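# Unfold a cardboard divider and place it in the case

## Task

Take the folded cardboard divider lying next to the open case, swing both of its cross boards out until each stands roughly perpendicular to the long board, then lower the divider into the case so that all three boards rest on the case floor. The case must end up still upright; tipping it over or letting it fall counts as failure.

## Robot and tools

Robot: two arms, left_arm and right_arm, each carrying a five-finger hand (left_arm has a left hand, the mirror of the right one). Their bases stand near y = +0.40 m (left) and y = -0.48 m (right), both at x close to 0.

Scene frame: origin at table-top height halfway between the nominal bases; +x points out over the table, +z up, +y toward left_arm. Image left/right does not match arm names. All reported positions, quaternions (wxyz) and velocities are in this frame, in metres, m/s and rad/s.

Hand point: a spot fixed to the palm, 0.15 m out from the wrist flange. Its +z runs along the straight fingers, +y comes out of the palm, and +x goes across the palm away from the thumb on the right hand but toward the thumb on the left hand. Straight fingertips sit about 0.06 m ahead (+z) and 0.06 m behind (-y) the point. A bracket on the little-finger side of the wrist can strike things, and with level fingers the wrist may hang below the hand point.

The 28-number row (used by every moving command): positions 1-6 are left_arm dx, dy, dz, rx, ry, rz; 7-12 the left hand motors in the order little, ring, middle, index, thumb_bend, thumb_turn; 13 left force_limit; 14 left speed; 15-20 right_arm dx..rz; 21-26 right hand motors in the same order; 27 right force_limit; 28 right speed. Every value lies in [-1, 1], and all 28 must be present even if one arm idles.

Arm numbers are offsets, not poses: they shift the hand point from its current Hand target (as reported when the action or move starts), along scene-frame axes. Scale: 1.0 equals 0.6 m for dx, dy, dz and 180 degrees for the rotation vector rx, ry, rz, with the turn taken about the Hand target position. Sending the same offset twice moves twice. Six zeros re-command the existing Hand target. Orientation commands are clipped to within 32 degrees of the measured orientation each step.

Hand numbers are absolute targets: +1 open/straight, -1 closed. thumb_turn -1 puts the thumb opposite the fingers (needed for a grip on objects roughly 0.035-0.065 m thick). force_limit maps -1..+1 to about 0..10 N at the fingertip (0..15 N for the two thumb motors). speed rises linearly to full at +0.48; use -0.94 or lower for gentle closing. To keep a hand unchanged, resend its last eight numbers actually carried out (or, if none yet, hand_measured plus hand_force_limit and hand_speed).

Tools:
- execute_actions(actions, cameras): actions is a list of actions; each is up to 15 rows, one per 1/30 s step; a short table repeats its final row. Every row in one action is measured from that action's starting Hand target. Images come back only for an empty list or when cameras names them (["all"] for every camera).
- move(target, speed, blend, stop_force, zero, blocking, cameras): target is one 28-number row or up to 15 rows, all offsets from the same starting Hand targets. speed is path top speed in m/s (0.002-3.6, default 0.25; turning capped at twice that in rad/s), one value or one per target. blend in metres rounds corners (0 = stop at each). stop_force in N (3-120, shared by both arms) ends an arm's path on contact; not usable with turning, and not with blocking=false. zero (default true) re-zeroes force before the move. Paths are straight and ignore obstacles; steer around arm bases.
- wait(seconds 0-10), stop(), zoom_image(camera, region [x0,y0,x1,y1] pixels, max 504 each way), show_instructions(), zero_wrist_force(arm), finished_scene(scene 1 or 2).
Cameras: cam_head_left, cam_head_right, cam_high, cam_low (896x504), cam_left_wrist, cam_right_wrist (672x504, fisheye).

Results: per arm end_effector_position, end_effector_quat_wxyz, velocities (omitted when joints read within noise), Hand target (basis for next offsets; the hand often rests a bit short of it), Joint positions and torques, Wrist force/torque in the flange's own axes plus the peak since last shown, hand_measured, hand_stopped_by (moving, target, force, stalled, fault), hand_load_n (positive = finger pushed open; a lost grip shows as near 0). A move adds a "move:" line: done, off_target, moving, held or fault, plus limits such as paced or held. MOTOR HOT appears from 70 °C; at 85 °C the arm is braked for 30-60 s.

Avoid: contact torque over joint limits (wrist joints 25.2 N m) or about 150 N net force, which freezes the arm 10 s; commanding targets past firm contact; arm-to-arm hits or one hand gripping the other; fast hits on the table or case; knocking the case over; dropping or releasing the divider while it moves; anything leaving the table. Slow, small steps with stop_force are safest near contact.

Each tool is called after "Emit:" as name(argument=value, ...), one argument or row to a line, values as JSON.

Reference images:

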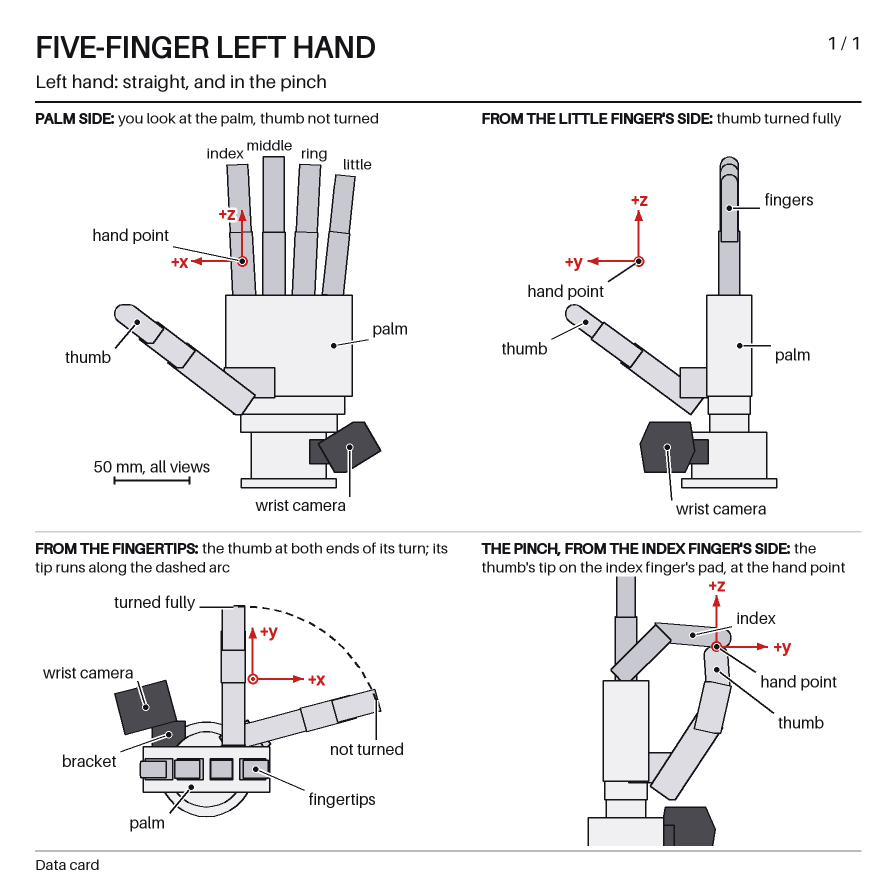

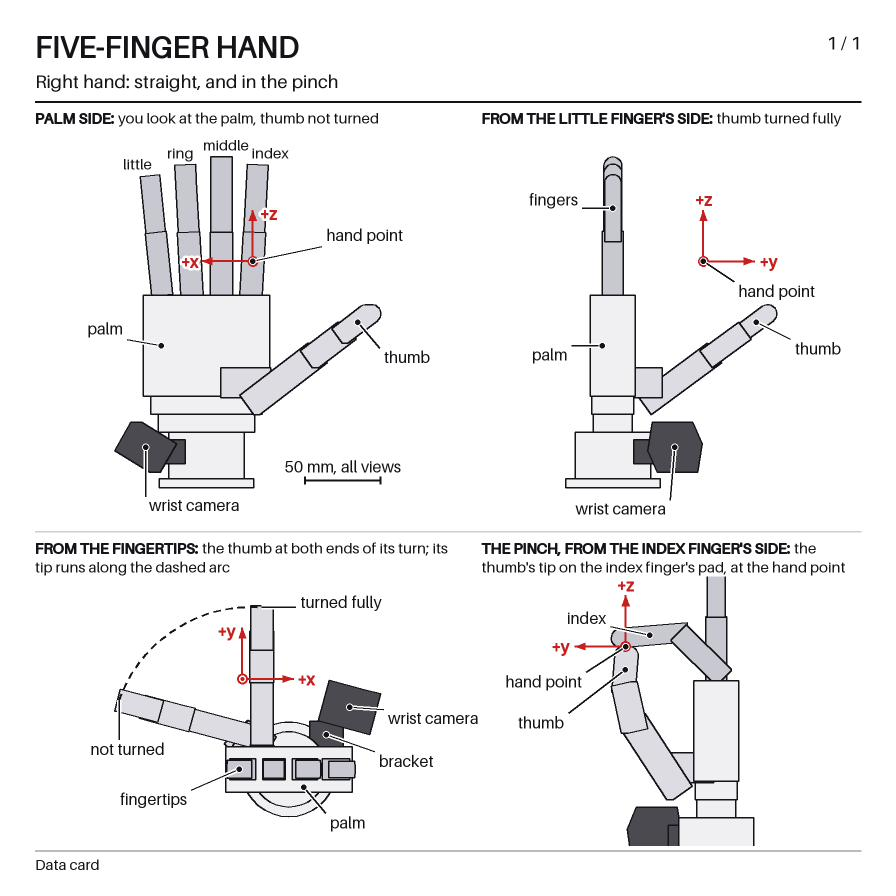

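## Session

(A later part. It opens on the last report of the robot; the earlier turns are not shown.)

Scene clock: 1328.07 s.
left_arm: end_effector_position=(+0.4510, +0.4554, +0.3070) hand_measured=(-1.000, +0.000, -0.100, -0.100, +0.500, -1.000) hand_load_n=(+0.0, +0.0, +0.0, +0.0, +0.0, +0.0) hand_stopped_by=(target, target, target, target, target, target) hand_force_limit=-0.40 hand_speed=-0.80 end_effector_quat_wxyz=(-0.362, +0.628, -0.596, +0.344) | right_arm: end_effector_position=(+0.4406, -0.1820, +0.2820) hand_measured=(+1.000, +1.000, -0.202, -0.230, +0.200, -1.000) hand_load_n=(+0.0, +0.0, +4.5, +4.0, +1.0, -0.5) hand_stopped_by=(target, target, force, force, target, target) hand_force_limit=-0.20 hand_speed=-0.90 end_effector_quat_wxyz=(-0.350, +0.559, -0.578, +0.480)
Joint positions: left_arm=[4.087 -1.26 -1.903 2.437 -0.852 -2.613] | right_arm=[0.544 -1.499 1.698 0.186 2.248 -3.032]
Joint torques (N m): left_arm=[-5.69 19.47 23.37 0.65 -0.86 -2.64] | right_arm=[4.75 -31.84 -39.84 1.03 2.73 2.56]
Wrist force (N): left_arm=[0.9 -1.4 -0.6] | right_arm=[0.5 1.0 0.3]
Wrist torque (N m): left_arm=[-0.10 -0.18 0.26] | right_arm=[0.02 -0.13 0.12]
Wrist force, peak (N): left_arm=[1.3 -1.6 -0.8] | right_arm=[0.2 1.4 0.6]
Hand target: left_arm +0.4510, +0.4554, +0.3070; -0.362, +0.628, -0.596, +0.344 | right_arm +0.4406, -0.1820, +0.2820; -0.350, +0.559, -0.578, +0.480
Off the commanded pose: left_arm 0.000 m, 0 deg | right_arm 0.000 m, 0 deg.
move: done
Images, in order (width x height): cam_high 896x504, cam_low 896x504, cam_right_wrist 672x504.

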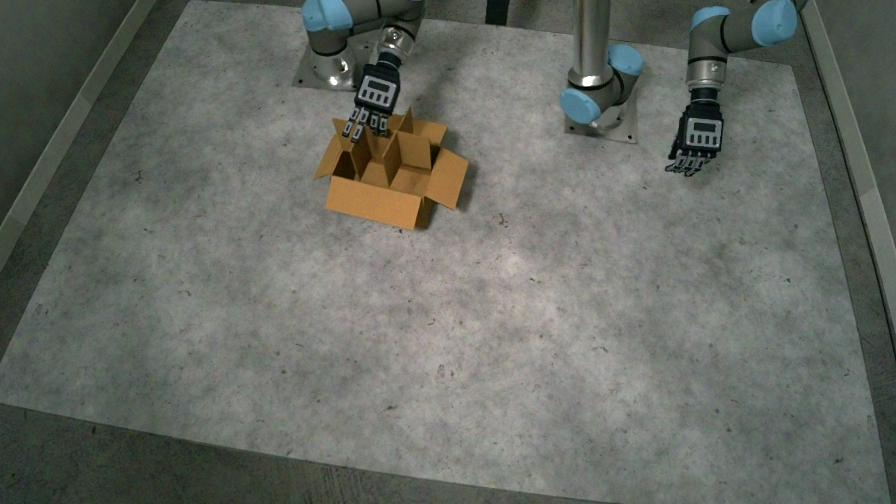

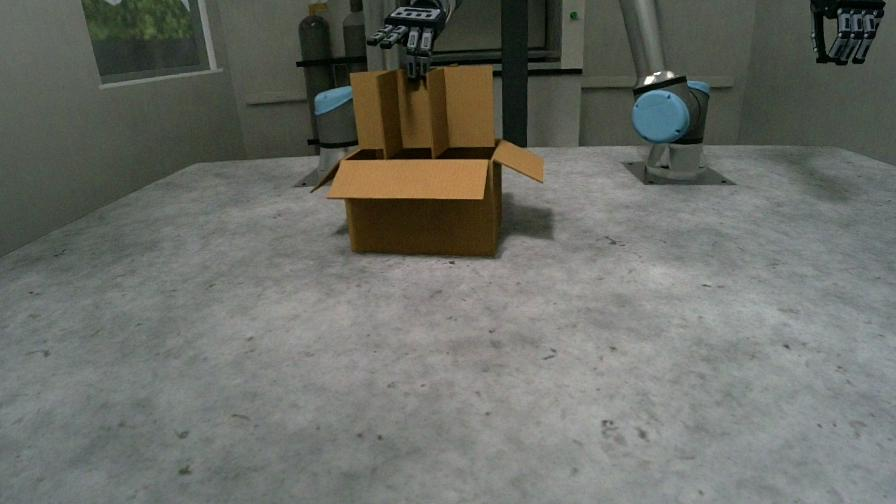

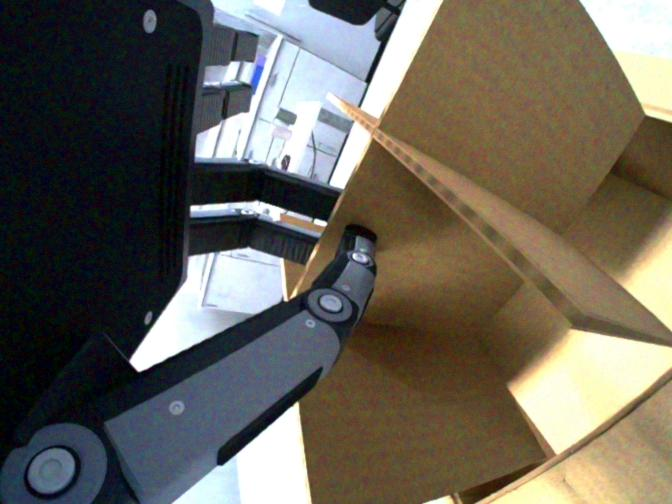

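Emit:
move(
  target=[
    [0,0,0,0,0,0,-1,0,-0.1,-0.1,0.5,-1,-0.4,-0.8,-0.0003,-0.0017,0,0,0,0,1,1,-0.8,-0.8,0.2,-1,-0.2,-0.9],
    [0,0,0,0,0,0,-1,0,-0.1,-0.1,0.5,-1,-0.4,-0.8,-0.0003,-0.0017,-0.0183,0,0,0,1,1,-0.8,-0.8,0.2,-1,-0.2,-0.9],
  ],
  speed=0.012,
  stop_force=3,
  cameras=["cam_high","cam_low","cam_right_wrist"],
)

Emit:
zoom_image(
  camera="cam_low",
  region=[330, 90, 430, 180],
)

Emit:
zoom_image(
  camera="cam_low",
  region=[420, 90, 520, 180],
)

Emit:
zoom_image(
  camera="cam_high",
  region=[320, 110, 400, 210],
)

Emit:
zoom_image(
  camera="cam_high",
  region=[380, 110, 460, 210],
)

Scene clock: 1357.93 s.
left_arm: end_effector_position=(+0.4510, +0.4554, +0.3070) hand_measured=(-1.000, +0.000, -0.100, -0.100, +0.500, -1.000) hand_load_n=(+0.0, +0.0, +0.0, +0.0, +0.0, +0.0) hand_stopped_by=(target, target, target, target, target, target) hand_force_limit=-0.40 hand_speed=-0.80 end_effector_quat_wxyz=(-0.362, +0.628, -0.596, +0.344) | right_arm: end_effector_position=(+0.4404, -0.1830, +0.2710) hand_measured=(+1.000, +1.000, -0.202, -0.230, +0.200, -1.000) hand_load_n=(+0.0, +0.0, +4.5, +4.5, +1.0, -0.5) hand_stopped_by=(target, target, force, force, target, target) hand_force_limit=-0.20 hand_speed=-0.90 end_effector_quat_wxyz=(-0.350, +0.559, -0.578, +0.480)
Joint positions: left_arm=[4.087 -1.26 -1.903 2.437 -0.852 -2.613] | right_arm=[0.542 -1.495 1.723 0.157 2.246 -3.033]
Joint torques (N m): left_arm=[-4.74 17.72 23.31 0.99 -0.75 -2.7] | right_arm=[2.71 -30.99 -38.8 1.23 2.37 -2.05]
Wrist force (N): left_arm=[1.0 -1.5 -0.7] | right_arm=[0.3 0.7 0.4]
Wrist torque (N m): left_arm=[-0.12 -0.20 0.27] | right_arm=[-0.03 -0.11 0.12]
Wrist force, peak (N): left_arm=[1.3 -1.6 -0.7] | right_arm=[0.5 1.3 0.5]
Hand target: left_arm +0.4510, +0.4554, +0.3070; -0.362, +0.628, -0.596, +0.344 | right_arm +0.4404, -0.1830, +0.2710; -0.350, +0.559, -0.578, +0.480
Off the commanded pose: left_arm 0.000 m, 0 deg | right_arm 0.000 m, 0 deg.
move: done
Images, in order (width x height): cam_high 896x504, cam_low 896x504, cam_right_wrist 672x504.

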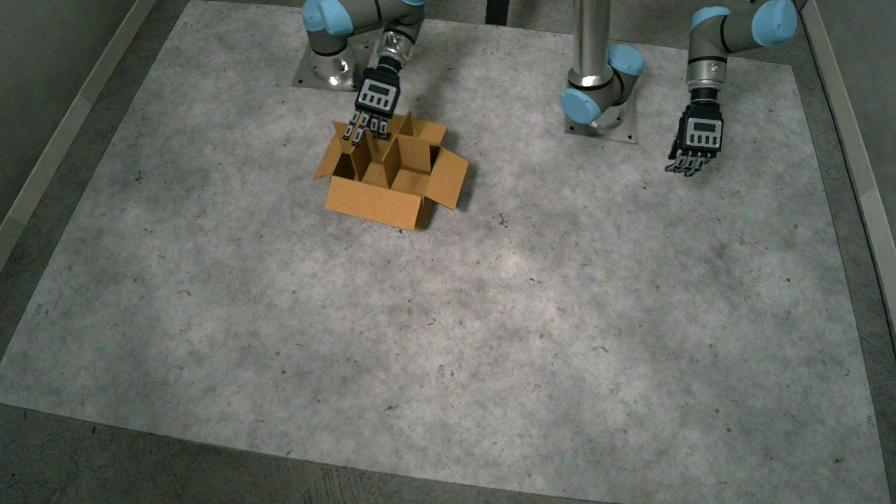

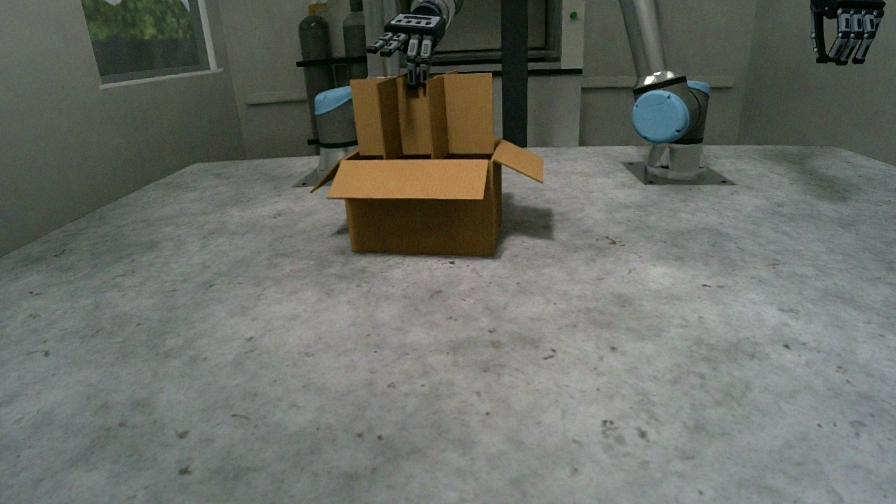

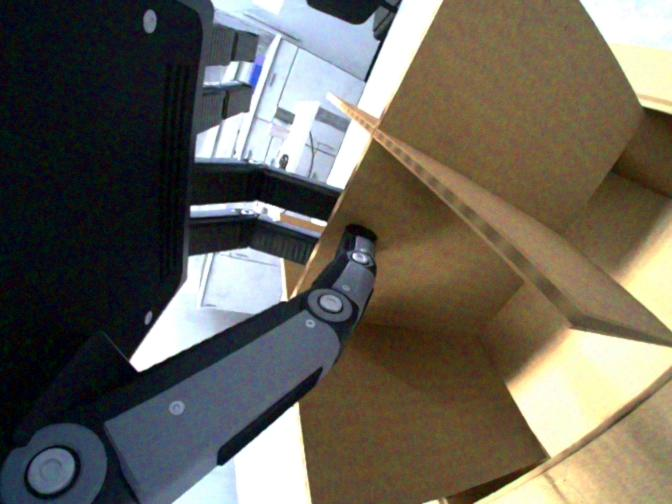

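Scaled by 5.040 from the camera's 896x504 image, which has a finer 1280x720 frame.

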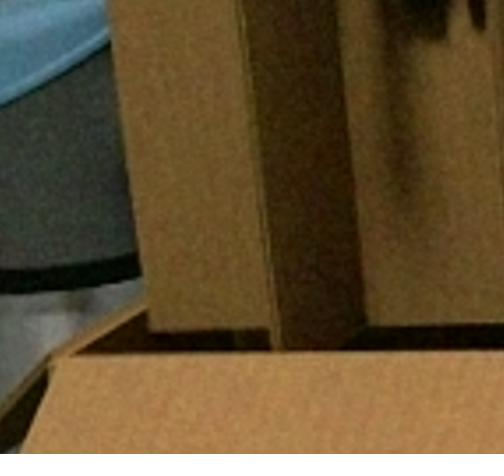

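Scaled by 5.040 from the camera's 896x504 image, which has a finer 1280x720 frame.

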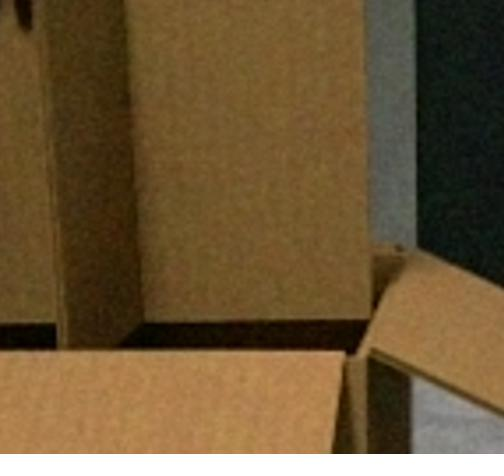

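Scaled by 5.040 from the camera's 896x504 image, which has a finer 1280x720 frame.

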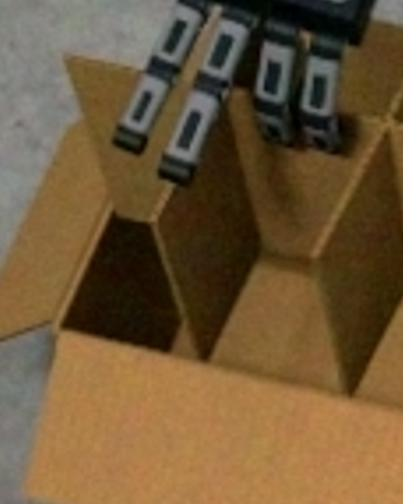

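Scaled by 5.040 from the camera's 896x504 image, which has a finer 1280x720 frame.

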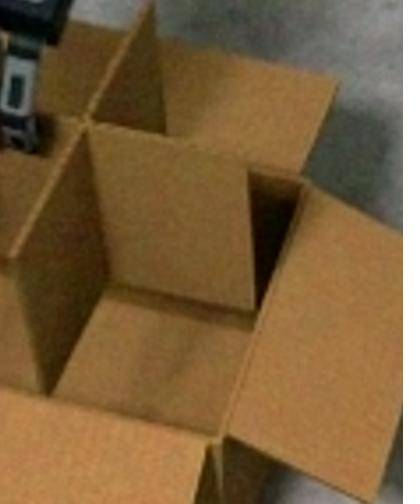

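Emit:
move(
  target=[0,0,0,0,0,0,-1,0,-0.1,-0.1,0.5,-1,-0.4,-0.8,0,0,-0.05,0,0,0,1,1,-0.8,-0.8,0.2,-1,-0.2,-0.9],
  speed=0.015,
  stop_force=3,
  cameras=["cam_high","cam_low","cam_right_wrist"],
)

Emit:
zoom_image(
  camera="cam_low",
  region=[320, 60, 560, 270],
)

Emit:
zoom_image(
  camera="cam_high",
  region=[310, 90, 480, 240],
)

Scene clock: 1372.63 s.
left_arm: end_effector_position=(+0.4510, +0.4554, +0.3070) hand_measured=(-1.000, +0.000, -0.100, -0.100, +0.500, -1.000) hand_load_n=(+0.0, +0.0, +0.0, +0.0, +0.0, +0.0) hand_stopped_by=(target, target, target, target, target, target) hand_force_limit=-0.40 hand_speed=-0.80 end_effector_quat_wxyz=(-0.362, +0.628, -0.596, +0.344) | right_arm: end_effector_position=(+0.4404, -0.1830, +0.2410) hand_measured=(+1.000, +1.000, -0.202, -0.230, +0.200, -1.000) hand_load_n=(-0.5, +0.0, +4.5, +4.0, +1.5, -0.5) hand_stopped_by=(target, target, force, force, target, target) hand_force_limit=-0.20 hand_speed=-0.90 end_effector_quat_wxyz=(-0.350, +0.559, -0.578, +0.480)
Joint positions: left_arm=[4.087 -1.26 -1.903 2.437 -0.852 -2.613] | right_arm=[0.542 -1.476 1.782 0.08 2.246 -3.032]
Joint torques (N m): left_arm=[-6.3 18.24 22.07 0.78 -0.86 -2.64] | right_arm=[1.71 -30.59 -38.22 1.11 1.82 0.25]
Wrist force (N): left_arm=[1.0 -1.5 -0.5] | right_arm=[-0.1 0.9 0.5]
Wrist torque (N m): left_arm=[-0.12 -0.20 0.26] | right_arm=[0.00 -0.05 0.09]
Wrist force, peak (N): left_arm=[1.3 -1.6 -1.0] | right_arm=[0.2 1.2 0.6]
Hand target: left_arm +0.4510, +0.4554, +0.3070; -0.362, +0.628, -0.596, +0.344 | right_arm +0.4404, -0.1830, +0.2410; -0.350, +0.559, -0.578, +0.480
Off the commanded pose: left_arm 0.000 m, 0 deg | right_arm 0.000 m, 0 deg.
move: done
Images, in order (width x height): cam_high 896x504, cam_low 896x504, cam_right_wrist 672x504.

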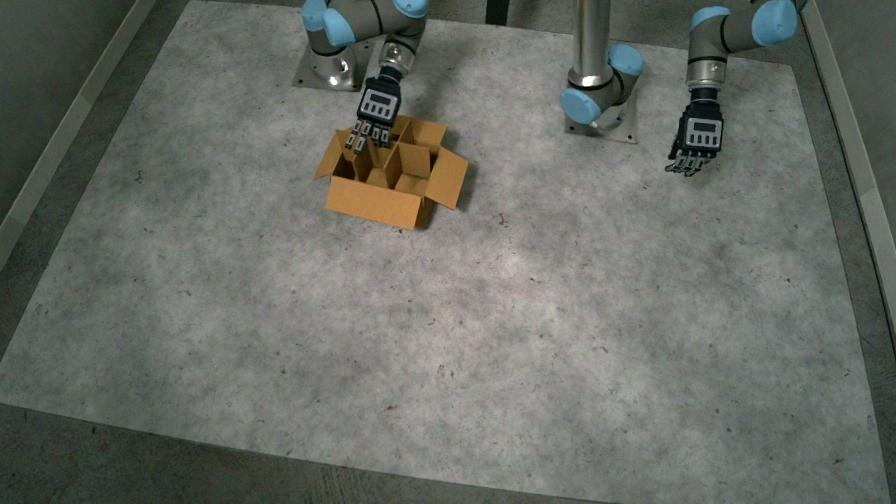

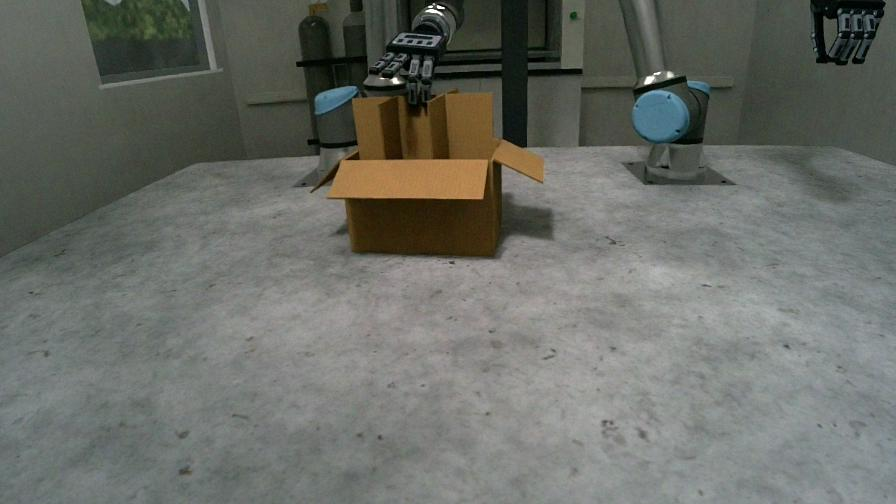

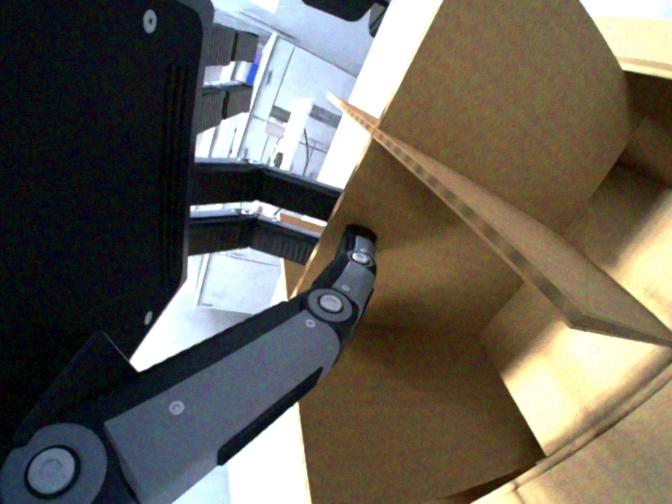

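Scaled by 2.100 from the camera's 896x504 image, which has a finer 1280x720 frame.

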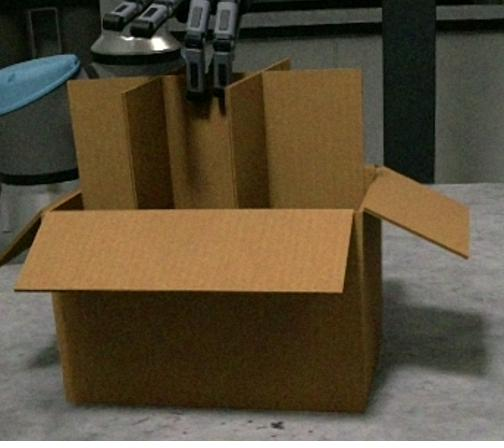

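Scaled by 2.965 from the camera's 896x504 image, which has a finer 1280x720 frame.

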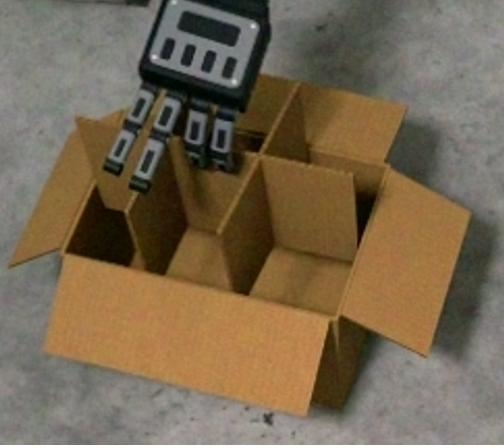

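Emit:
move(
  target=[0,0,0,0,0,0,-1,0,-0.1,-0.1,0.5,-1,-0.4,-0.8,0,0,-0.0833,0,0,0,1,1,-0.8,-0.8,0.2,-1,-0.2,-0.9],
  speed=0.02,
  stop_force=3,
  cameras=["cam_high","cam_low","cam_right_wrist"],
)

Emit:
zoom_image(
  camera="cam_low",
  region=[320, 60, 560, 270],
)

Emit:
zoom_image(
  camera="cam_high",
  region=[310, 90, 480, 240],
)

Scene clock: 1381.37 s.
left_arm: end_effector_position=(+0.4510, +0.4554, +0.3070) hand_measured=(-1.000, +0.000, -0.100, -0.100, +0.500, -1.000) hand_load_n=(+0.0, +0.0, +0.0, +0.0, +0.0, +0.0) hand_stopped_by=(target, target, target, target, target, target) hand_force_limit=-0.40 hand_speed=-0.80 end_effector_quat_wxyz=(-0.362, +0.628, -0.596, +0.344) | right_arm: end_effector_position=(+0.4404, -0.1830, +0.1910) hand_measured=(+1.000, +1.000, -0.202, -0.230, +0.200, -1.000) hand_load_n=(+0.0, +0.0, +4.5, +4.0, +1.0, -0.5) hand_stopped_by=(target, target, force, force, target, target) hand_force_limit=-0.20 hand_speed=-0.90 end_effector_quat_wxyz=(-0.350, +0.559, -0.578, +0.480)
Joint positions: left_arm=[4.087 -1.26 -1.903 2.437 -0.852 -2.613] | right_arm=[0.542 -1.432 1.868 -0.051 2.246 -3.032]
Joint torques (N m): left_arm=[-5.19 17.93 20.34 0.79 -0.7 -2.54] | right_arm=[0.21 -31.41 -37.93 1 0.1 -0.46]
Wrist force (N): left_arm=[1.0 -1.2 -0.7] | right_arm=[0.4 0.9 0.4]
Wrist torque (N m): left_arm=[-0.07 -0.21 0.25] | right_arm=[0.04 -0.13 0.14]
Wrist force, peak (N): left_arm=[0.9 -1.7 -0.7] | right_arm=[0.3 1.3 0.4]
Hand target: left_arm +0.4510, +0.4554, +0.3070; -0.362, +0.628, -0.596, +0.344 | right_arm +0.4404, -0.1830, +0.1910; -0.350, +0.559, -0.578, +0.480
Off the commanded pose: left_arm 0.000 m, 0 deg | right_arm 0.000 m, 0 deg.
move: done
Images, in order (width x height): cam_high 896x504, cam_low 896x504, cam_right_wrist 672x504.

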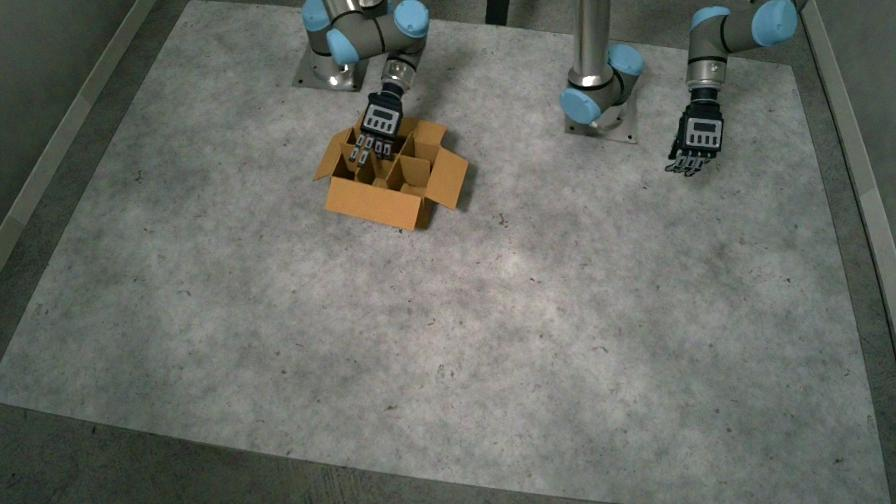

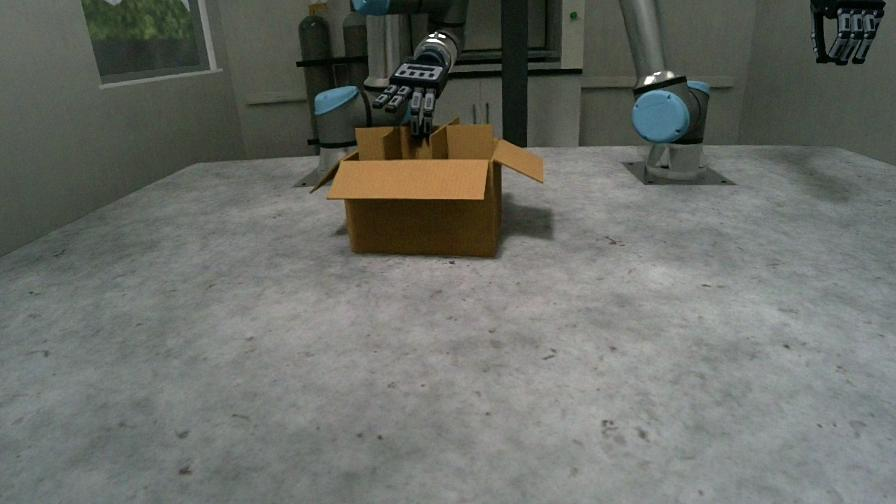

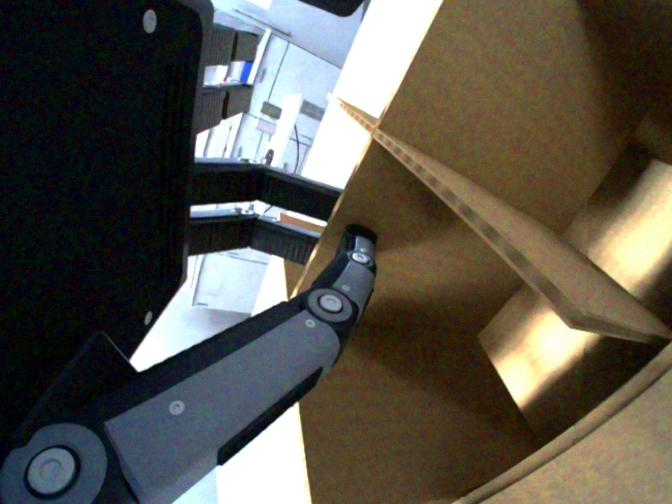

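Scaled by 2.100 from the camera's 896x504 image, which has a finer 1280x720 frame.

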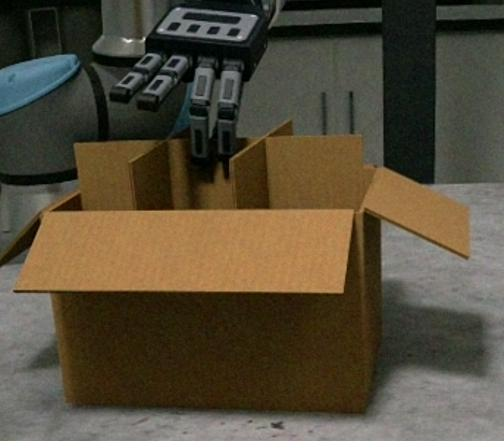

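Scaled by 2.965 from the camera's 896x504 image, which has a finer 1280x720 frame.

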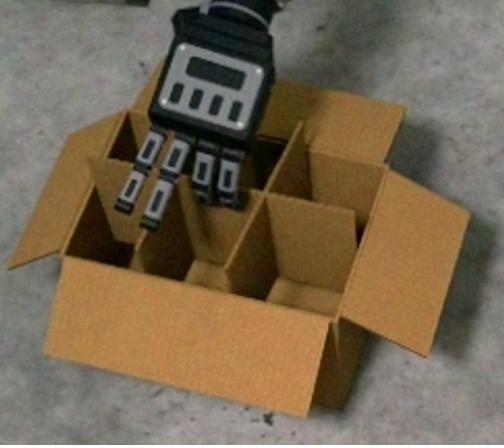

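Emit:
move(
  target=[0,0,0,0,0,0,-1,0,-0.1,-0.1,0.5,-1,-0.4,-0.8,0,0,-0.0817,0,0,0,1,1,-0.8,-0.8,0.2,-1,-0.2,-0.9],
  speed=0.02,
  stop_force=3,
  cameras=["cam_high","cam_low","cam_right_wrist"],
)

Emit:
zoom_image(
  camera="cam_low",
  region=[320, 60, 560, 270],
)

Emit:
zoom_image(
  camera="cam_high",
  region=[310, 90, 480, 240],
)

Scene clock: 1390.40 s.
left_arm: end_effector_position=(+0.4510, +0.4554, +0.3070) hand_measured=(-1.000, +0.000, -0.100, -0.100, +0.500, -1.000) hand_load_n=(+0.0, +0.0, +0.0, +0.0, +0.0, +0.0) hand_stopped_by=(target, target, target, target, target, target) hand_force_limit=-0.40 hand_speed=-0.80 end_effector_quat_wxyz=(-0.362, +0.628, -0.596, +0.344) | right_arm: end_effector_position=(+0.4404, -0.1830, +0.1420) hand_measured=(+1.000, +1.000, -0.202, -0.230, +0.200, -1.000) hand_load_n=(+0.0, +0.0, +4.5, +4.0, +2.0, +0.0) hand_stopped_by=(target, target, force, force, target, target) hand_force_limit=-0.20 hand_speed=-0.90 end_effector_quat_wxyz=(-0.350, +0.559, -0.578, +0.480)
Joint positions: left_arm=[4.087 -1.26 -1.903 2.437 -0.852 -2.613] | right_arm=[0.542 -1.374 1.94 -0.181 2.246 -3.032]
Joint torques (N m): left_arm=[-6.17 18.75 20.86 0.87 -0.55 -2.71] | right_arm=[-1.53 -33.22 -36.15 0.8 -1.42 -0.62]
Wrist force (N): left_arm=[0.9 -1.3 -0.6] | right_arm=[-0.1 0.9 -0.1]
Wrist torque (N m): left_arm=[-0.09 -0.18 0.25] | right_arm=[0.03 -0.01 0.11]
Wrist force, peak (N): left_arm=[1.4 -1.6 -0.6] | right_arm=[0.5 1.2 0.1]
Hand target: left_arm +0.4510, +0.4554, +0.3070; -0.362, +0.628, -0.596, +0.344 | right_arm +0.4404, -0.1830, +0.1420; -0.350, +0.559, -0.578, +0.480
Off the commanded pose: left_arm 0.000 m, 0 deg | right_arm 0.000 m, 0 deg.
move: done
Images, in order (width x height): cam_high 896x504, cam_low 896x504, cam_right_wrist 672x504.

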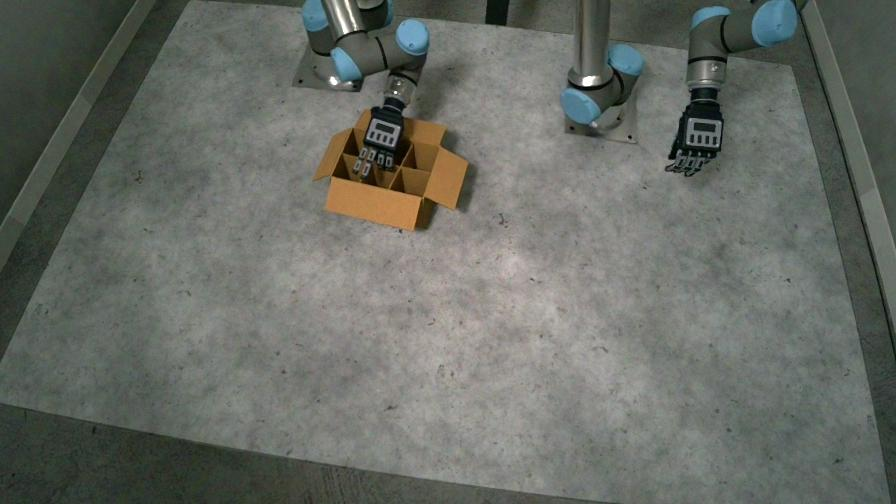

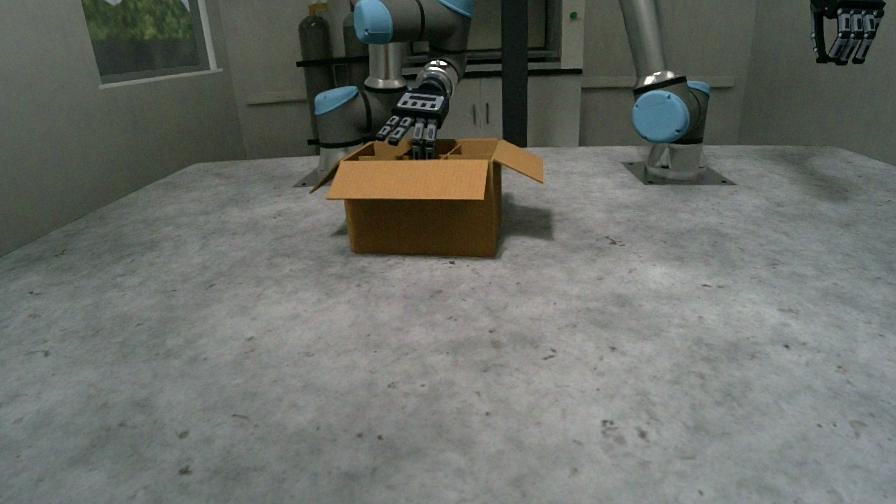

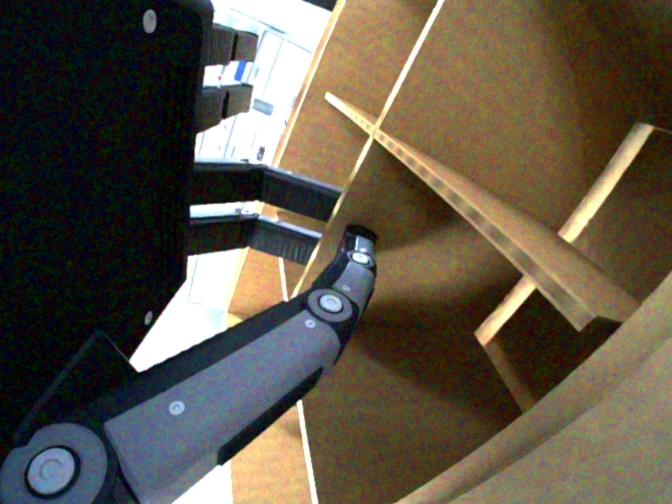

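Scaled by 2.100 from the camera's 896x504 image, which has a finer 1280x720 frame.

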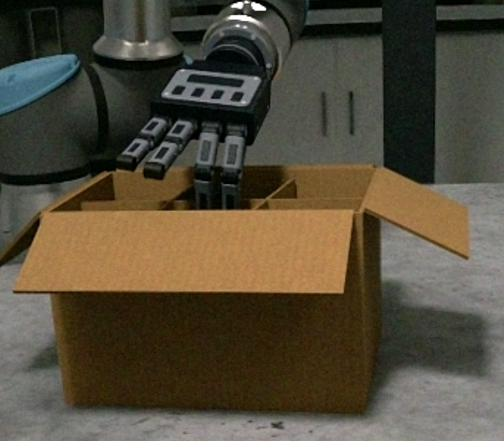

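Scaled by 2.965 from the camera's 896x504 image, which has a finer 1280x720 frame.

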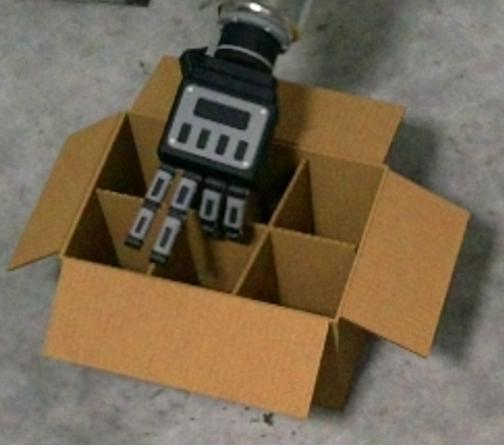

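Emit:
move(
  target=[0,0,0,0,0,0,-1,0,-0.1,-0.1,0.5,-1,-0.4,-0.8,0,0,-0.0417,0,0,0,1,1,-0.8,-0.8,0.2,-1,-0.2,-0.9],
  speed=0.01,
  stop_force=5,
  cameras=["cam_high","cam_low","cam_right_wrist"],
)

Emit:
zoom_image(
  camera="cam_low",
  region=[320, 60, 560, 270],
)

Emit:
zoom_image(
  camera="cam_high",
  region=[310, 90, 480, 240],
)

Scene clock: 1399.43 s.
left_arm: end_effector_position=(+0.4510, +0.4554, +0.3070) hand_measured=(-1.000, +0.000, -0.100, -0.100, +0.500, -1.000) hand_load_n=(+0.0, +0.0, +0.0, +0.0, +0.0, +0.0) hand_stopped_by=(target, target, target, target, target, target) hand_force_limit=-0.40 hand_speed=-0.80 end_effector_quat_wxyz=(-0.362, +0.628, -0.596, +0.344) | right_arm: end_effector_position=(+0.4404, -0.1830, +0.1282) hand_measured=(+1.000, +1.000, -0.202, -0.230, +0.200, -1.000) hand_load_n=(+0.0, +0.0, +5.0, +4.0, +2.0, -0.5) hand_stopped_by=(target, target, force, force, target, target) hand_force_limit=-0.20 hand_speed=-0.90 end_effector_quat_wxyz=(-0.350, +0.559, -0.578, +0.480)
Joint positions: left_arm=[4.087 -1.26 -1.903 2.437 -0.852 -2.613] | right_arm=[0.542 -1.355 1.958 -0.218 2.246 -3.033]
Joint torques (N m): left_arm=[-4.73 17.86 20.51 0.94 -0.52 -2.87] | right_arm=[-5.32 -34.11 -36.63 -0.36 -1.03 -0.74]
Wrist force (N): left_arm=[1.0 -1.5 -0.7] | right_arm=[0.2 0.7 0.6]
Wrist torque (N m): left_arm=[-0.11 -0.21 0.26] | right_arm=[-0.01 -0.08 0.12]
Wrist force, peak (N): left_arm=[1.2 -1.7 -0.7] | right_arm=[1.9 -6.9 -4.9]
Hand target: left_arm +0.4510, +0.4554, +0.3070; -0.362, +0.628, -0.596, +0.344 | right_arm +0.4404, -0.1830, +0.1282; -0.350, +0.559, -0.578, +0.480 (not the last commanded pose)
Off the commanded pose: left_arm 0.000 m, 0 deg | right_arm 0.011 m, 0 deg.
move: contact (right_arm)
Images, in order (width x height): cam_high 896x504, cam_low 896x504, cam_right_wrist 672x504.

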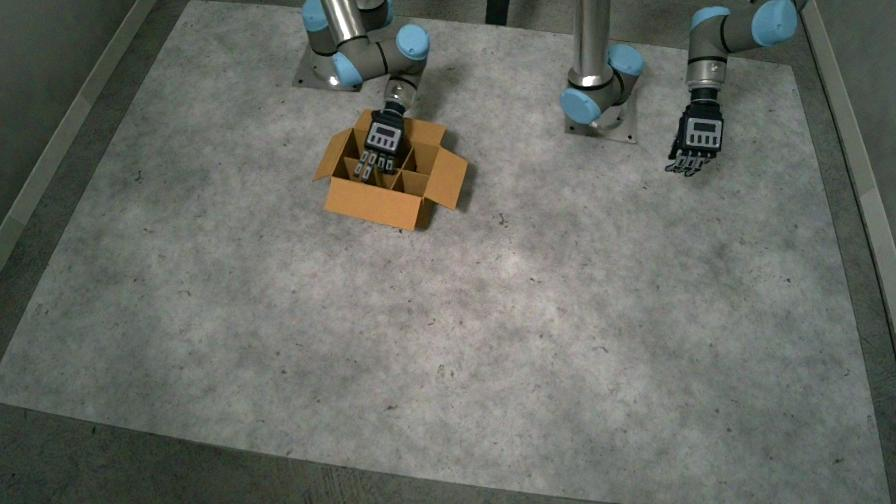

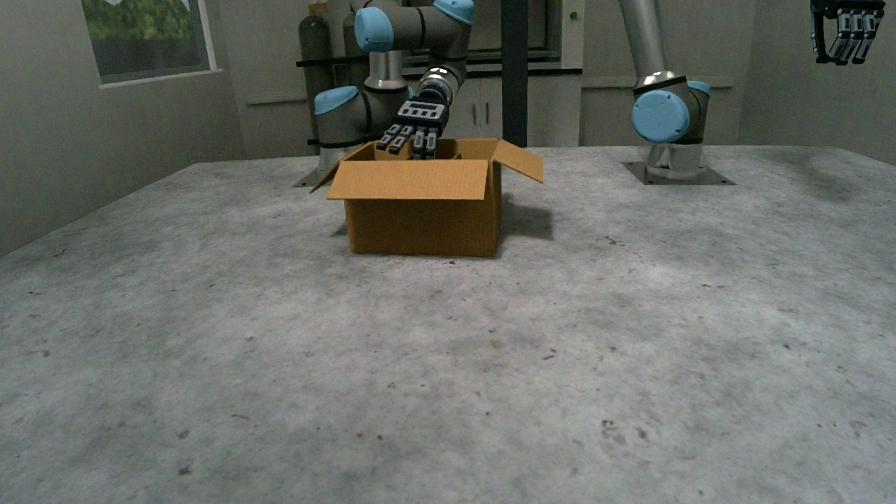

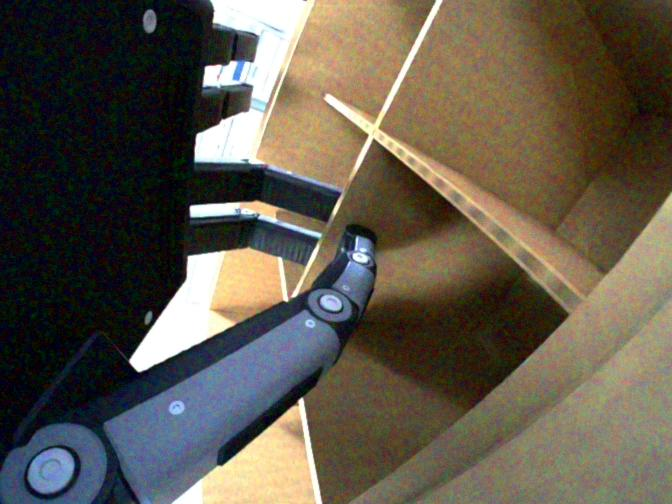

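Scaled by 2.100 from the camera's 896x504 image, which has a finer 1280x720 frame.

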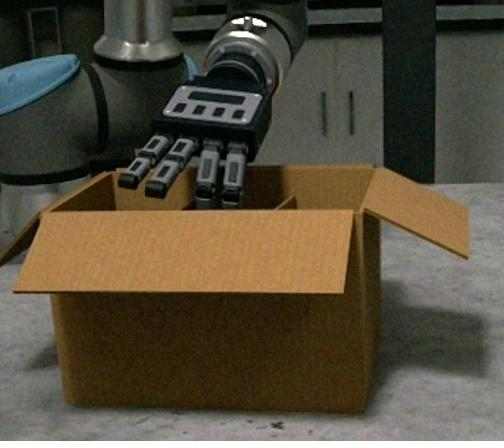

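Scaled by 2.965 from the camera's 896x504 image, which has a finer 1280x720 frame.

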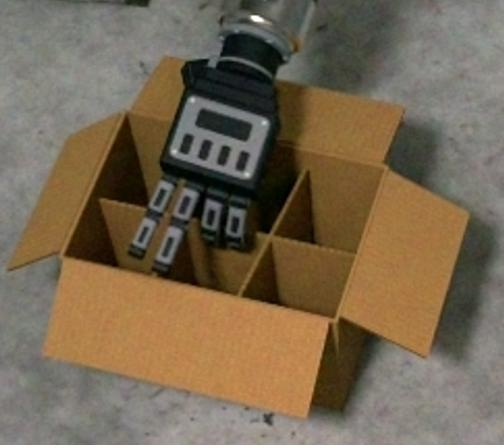

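Emit:
move(
  target=[0,0,0,0,0,0,-1,0,-0.1,-0.1,0.5,-1,-0.4,-0.8,0,0,-0.0133,0,0,0,1,1,-0.8,-0.8,0.2,-1,-0.2,-0.9],
  speed=0.005,
  stop_force=6,
  cameras=["cam_right_wrist","cam_high"],
)

Scene clock: 1405.20 s.
left_arm: end_effector_position=(+0.4510, +0.4554, +0.3070) hand_measured=(-1.000, +0.000, -0.100, -0.100, +0.500, -1.000) hand_load_n=(+0.0, +0.0, +0.0, +0.0, +0.0, +0.0) hand_stopped_by=(target, target, target, target, target, target) hand_force_limit=-0.40 hand_speed=-0.80 end_effector_quat_wxyz=(-0.362, +0.628, -0.596, +0.344) | right_arm: end_effector_position=(+0.4406, -0.1829, +0.1280) hand_measured=(+1.000, +1.000, -0.202, -0.230, +0.200, -1.000) hand_load_n=(+0.0, +0.0, +5.0, +3.5, +1.5, -0.5) hand_stopped_by=(target, target, force, force, target, target) hand_force_limit=-0.20 hand_speed=-0.90 end_effector_quat_wxyz=(-0.351, +0.559, -0.578, +0.480)
Joint positions: left_arm=[4.087 -1.26 -1.903 2.437 -0.852 -2.613] | right_arm=[0.542 -1.354 1.958 -0.22 2.246 -3.033]
Joint torques (N m): left_arm=[-5.13 18.5 19.36 0.73 -0.54 -2.63] | right_arm=[-4.1 -29.97 -32.88 0.81 -1.47 -0.77]
Wrist force (N): left_arm=[1.0 -1.4 -0.7] | right_arm=[0.1 -4.4 -2.3]
Wrist torque (N m): left_arm=[-0.10 -0.20 0.26] | right_arm=[-0.06 -0.03 0.06]
Wrist force, peak (N): left_arm=[1.2 -1.7 -0.4] | right_arm=[1.7 -9.8 -5.4]
Hand target: left_arm +0.4510, +0.4554, +0.3070; -0.362, +0.628, -0.596, +0.344 | right_arm +0.4406, -0.1829, +0.1280; -0.351, +0.559, -0.578, +0.480 (not the last commanded pose)
Off the commanded pose: left_arm 0.000 m, 0 deg | right_arm 0.008 m, 0 deg.
move: contact (right_arm)
Images, in order (width x height): cam_high 896x504, cam_right_wrist 672x504.

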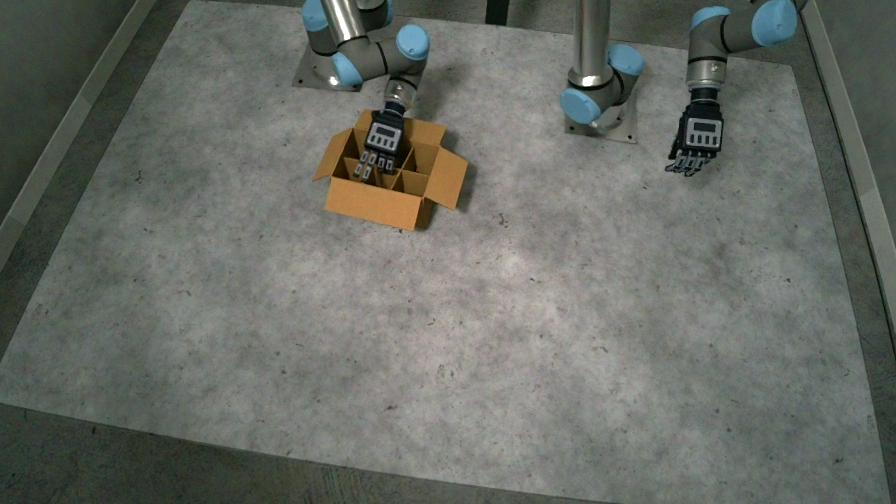

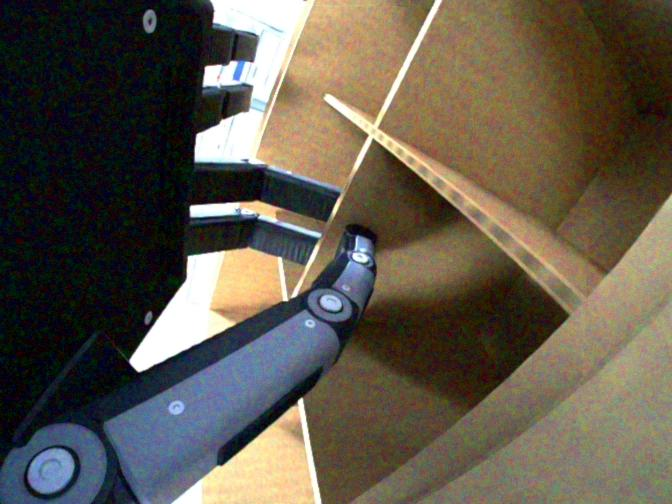

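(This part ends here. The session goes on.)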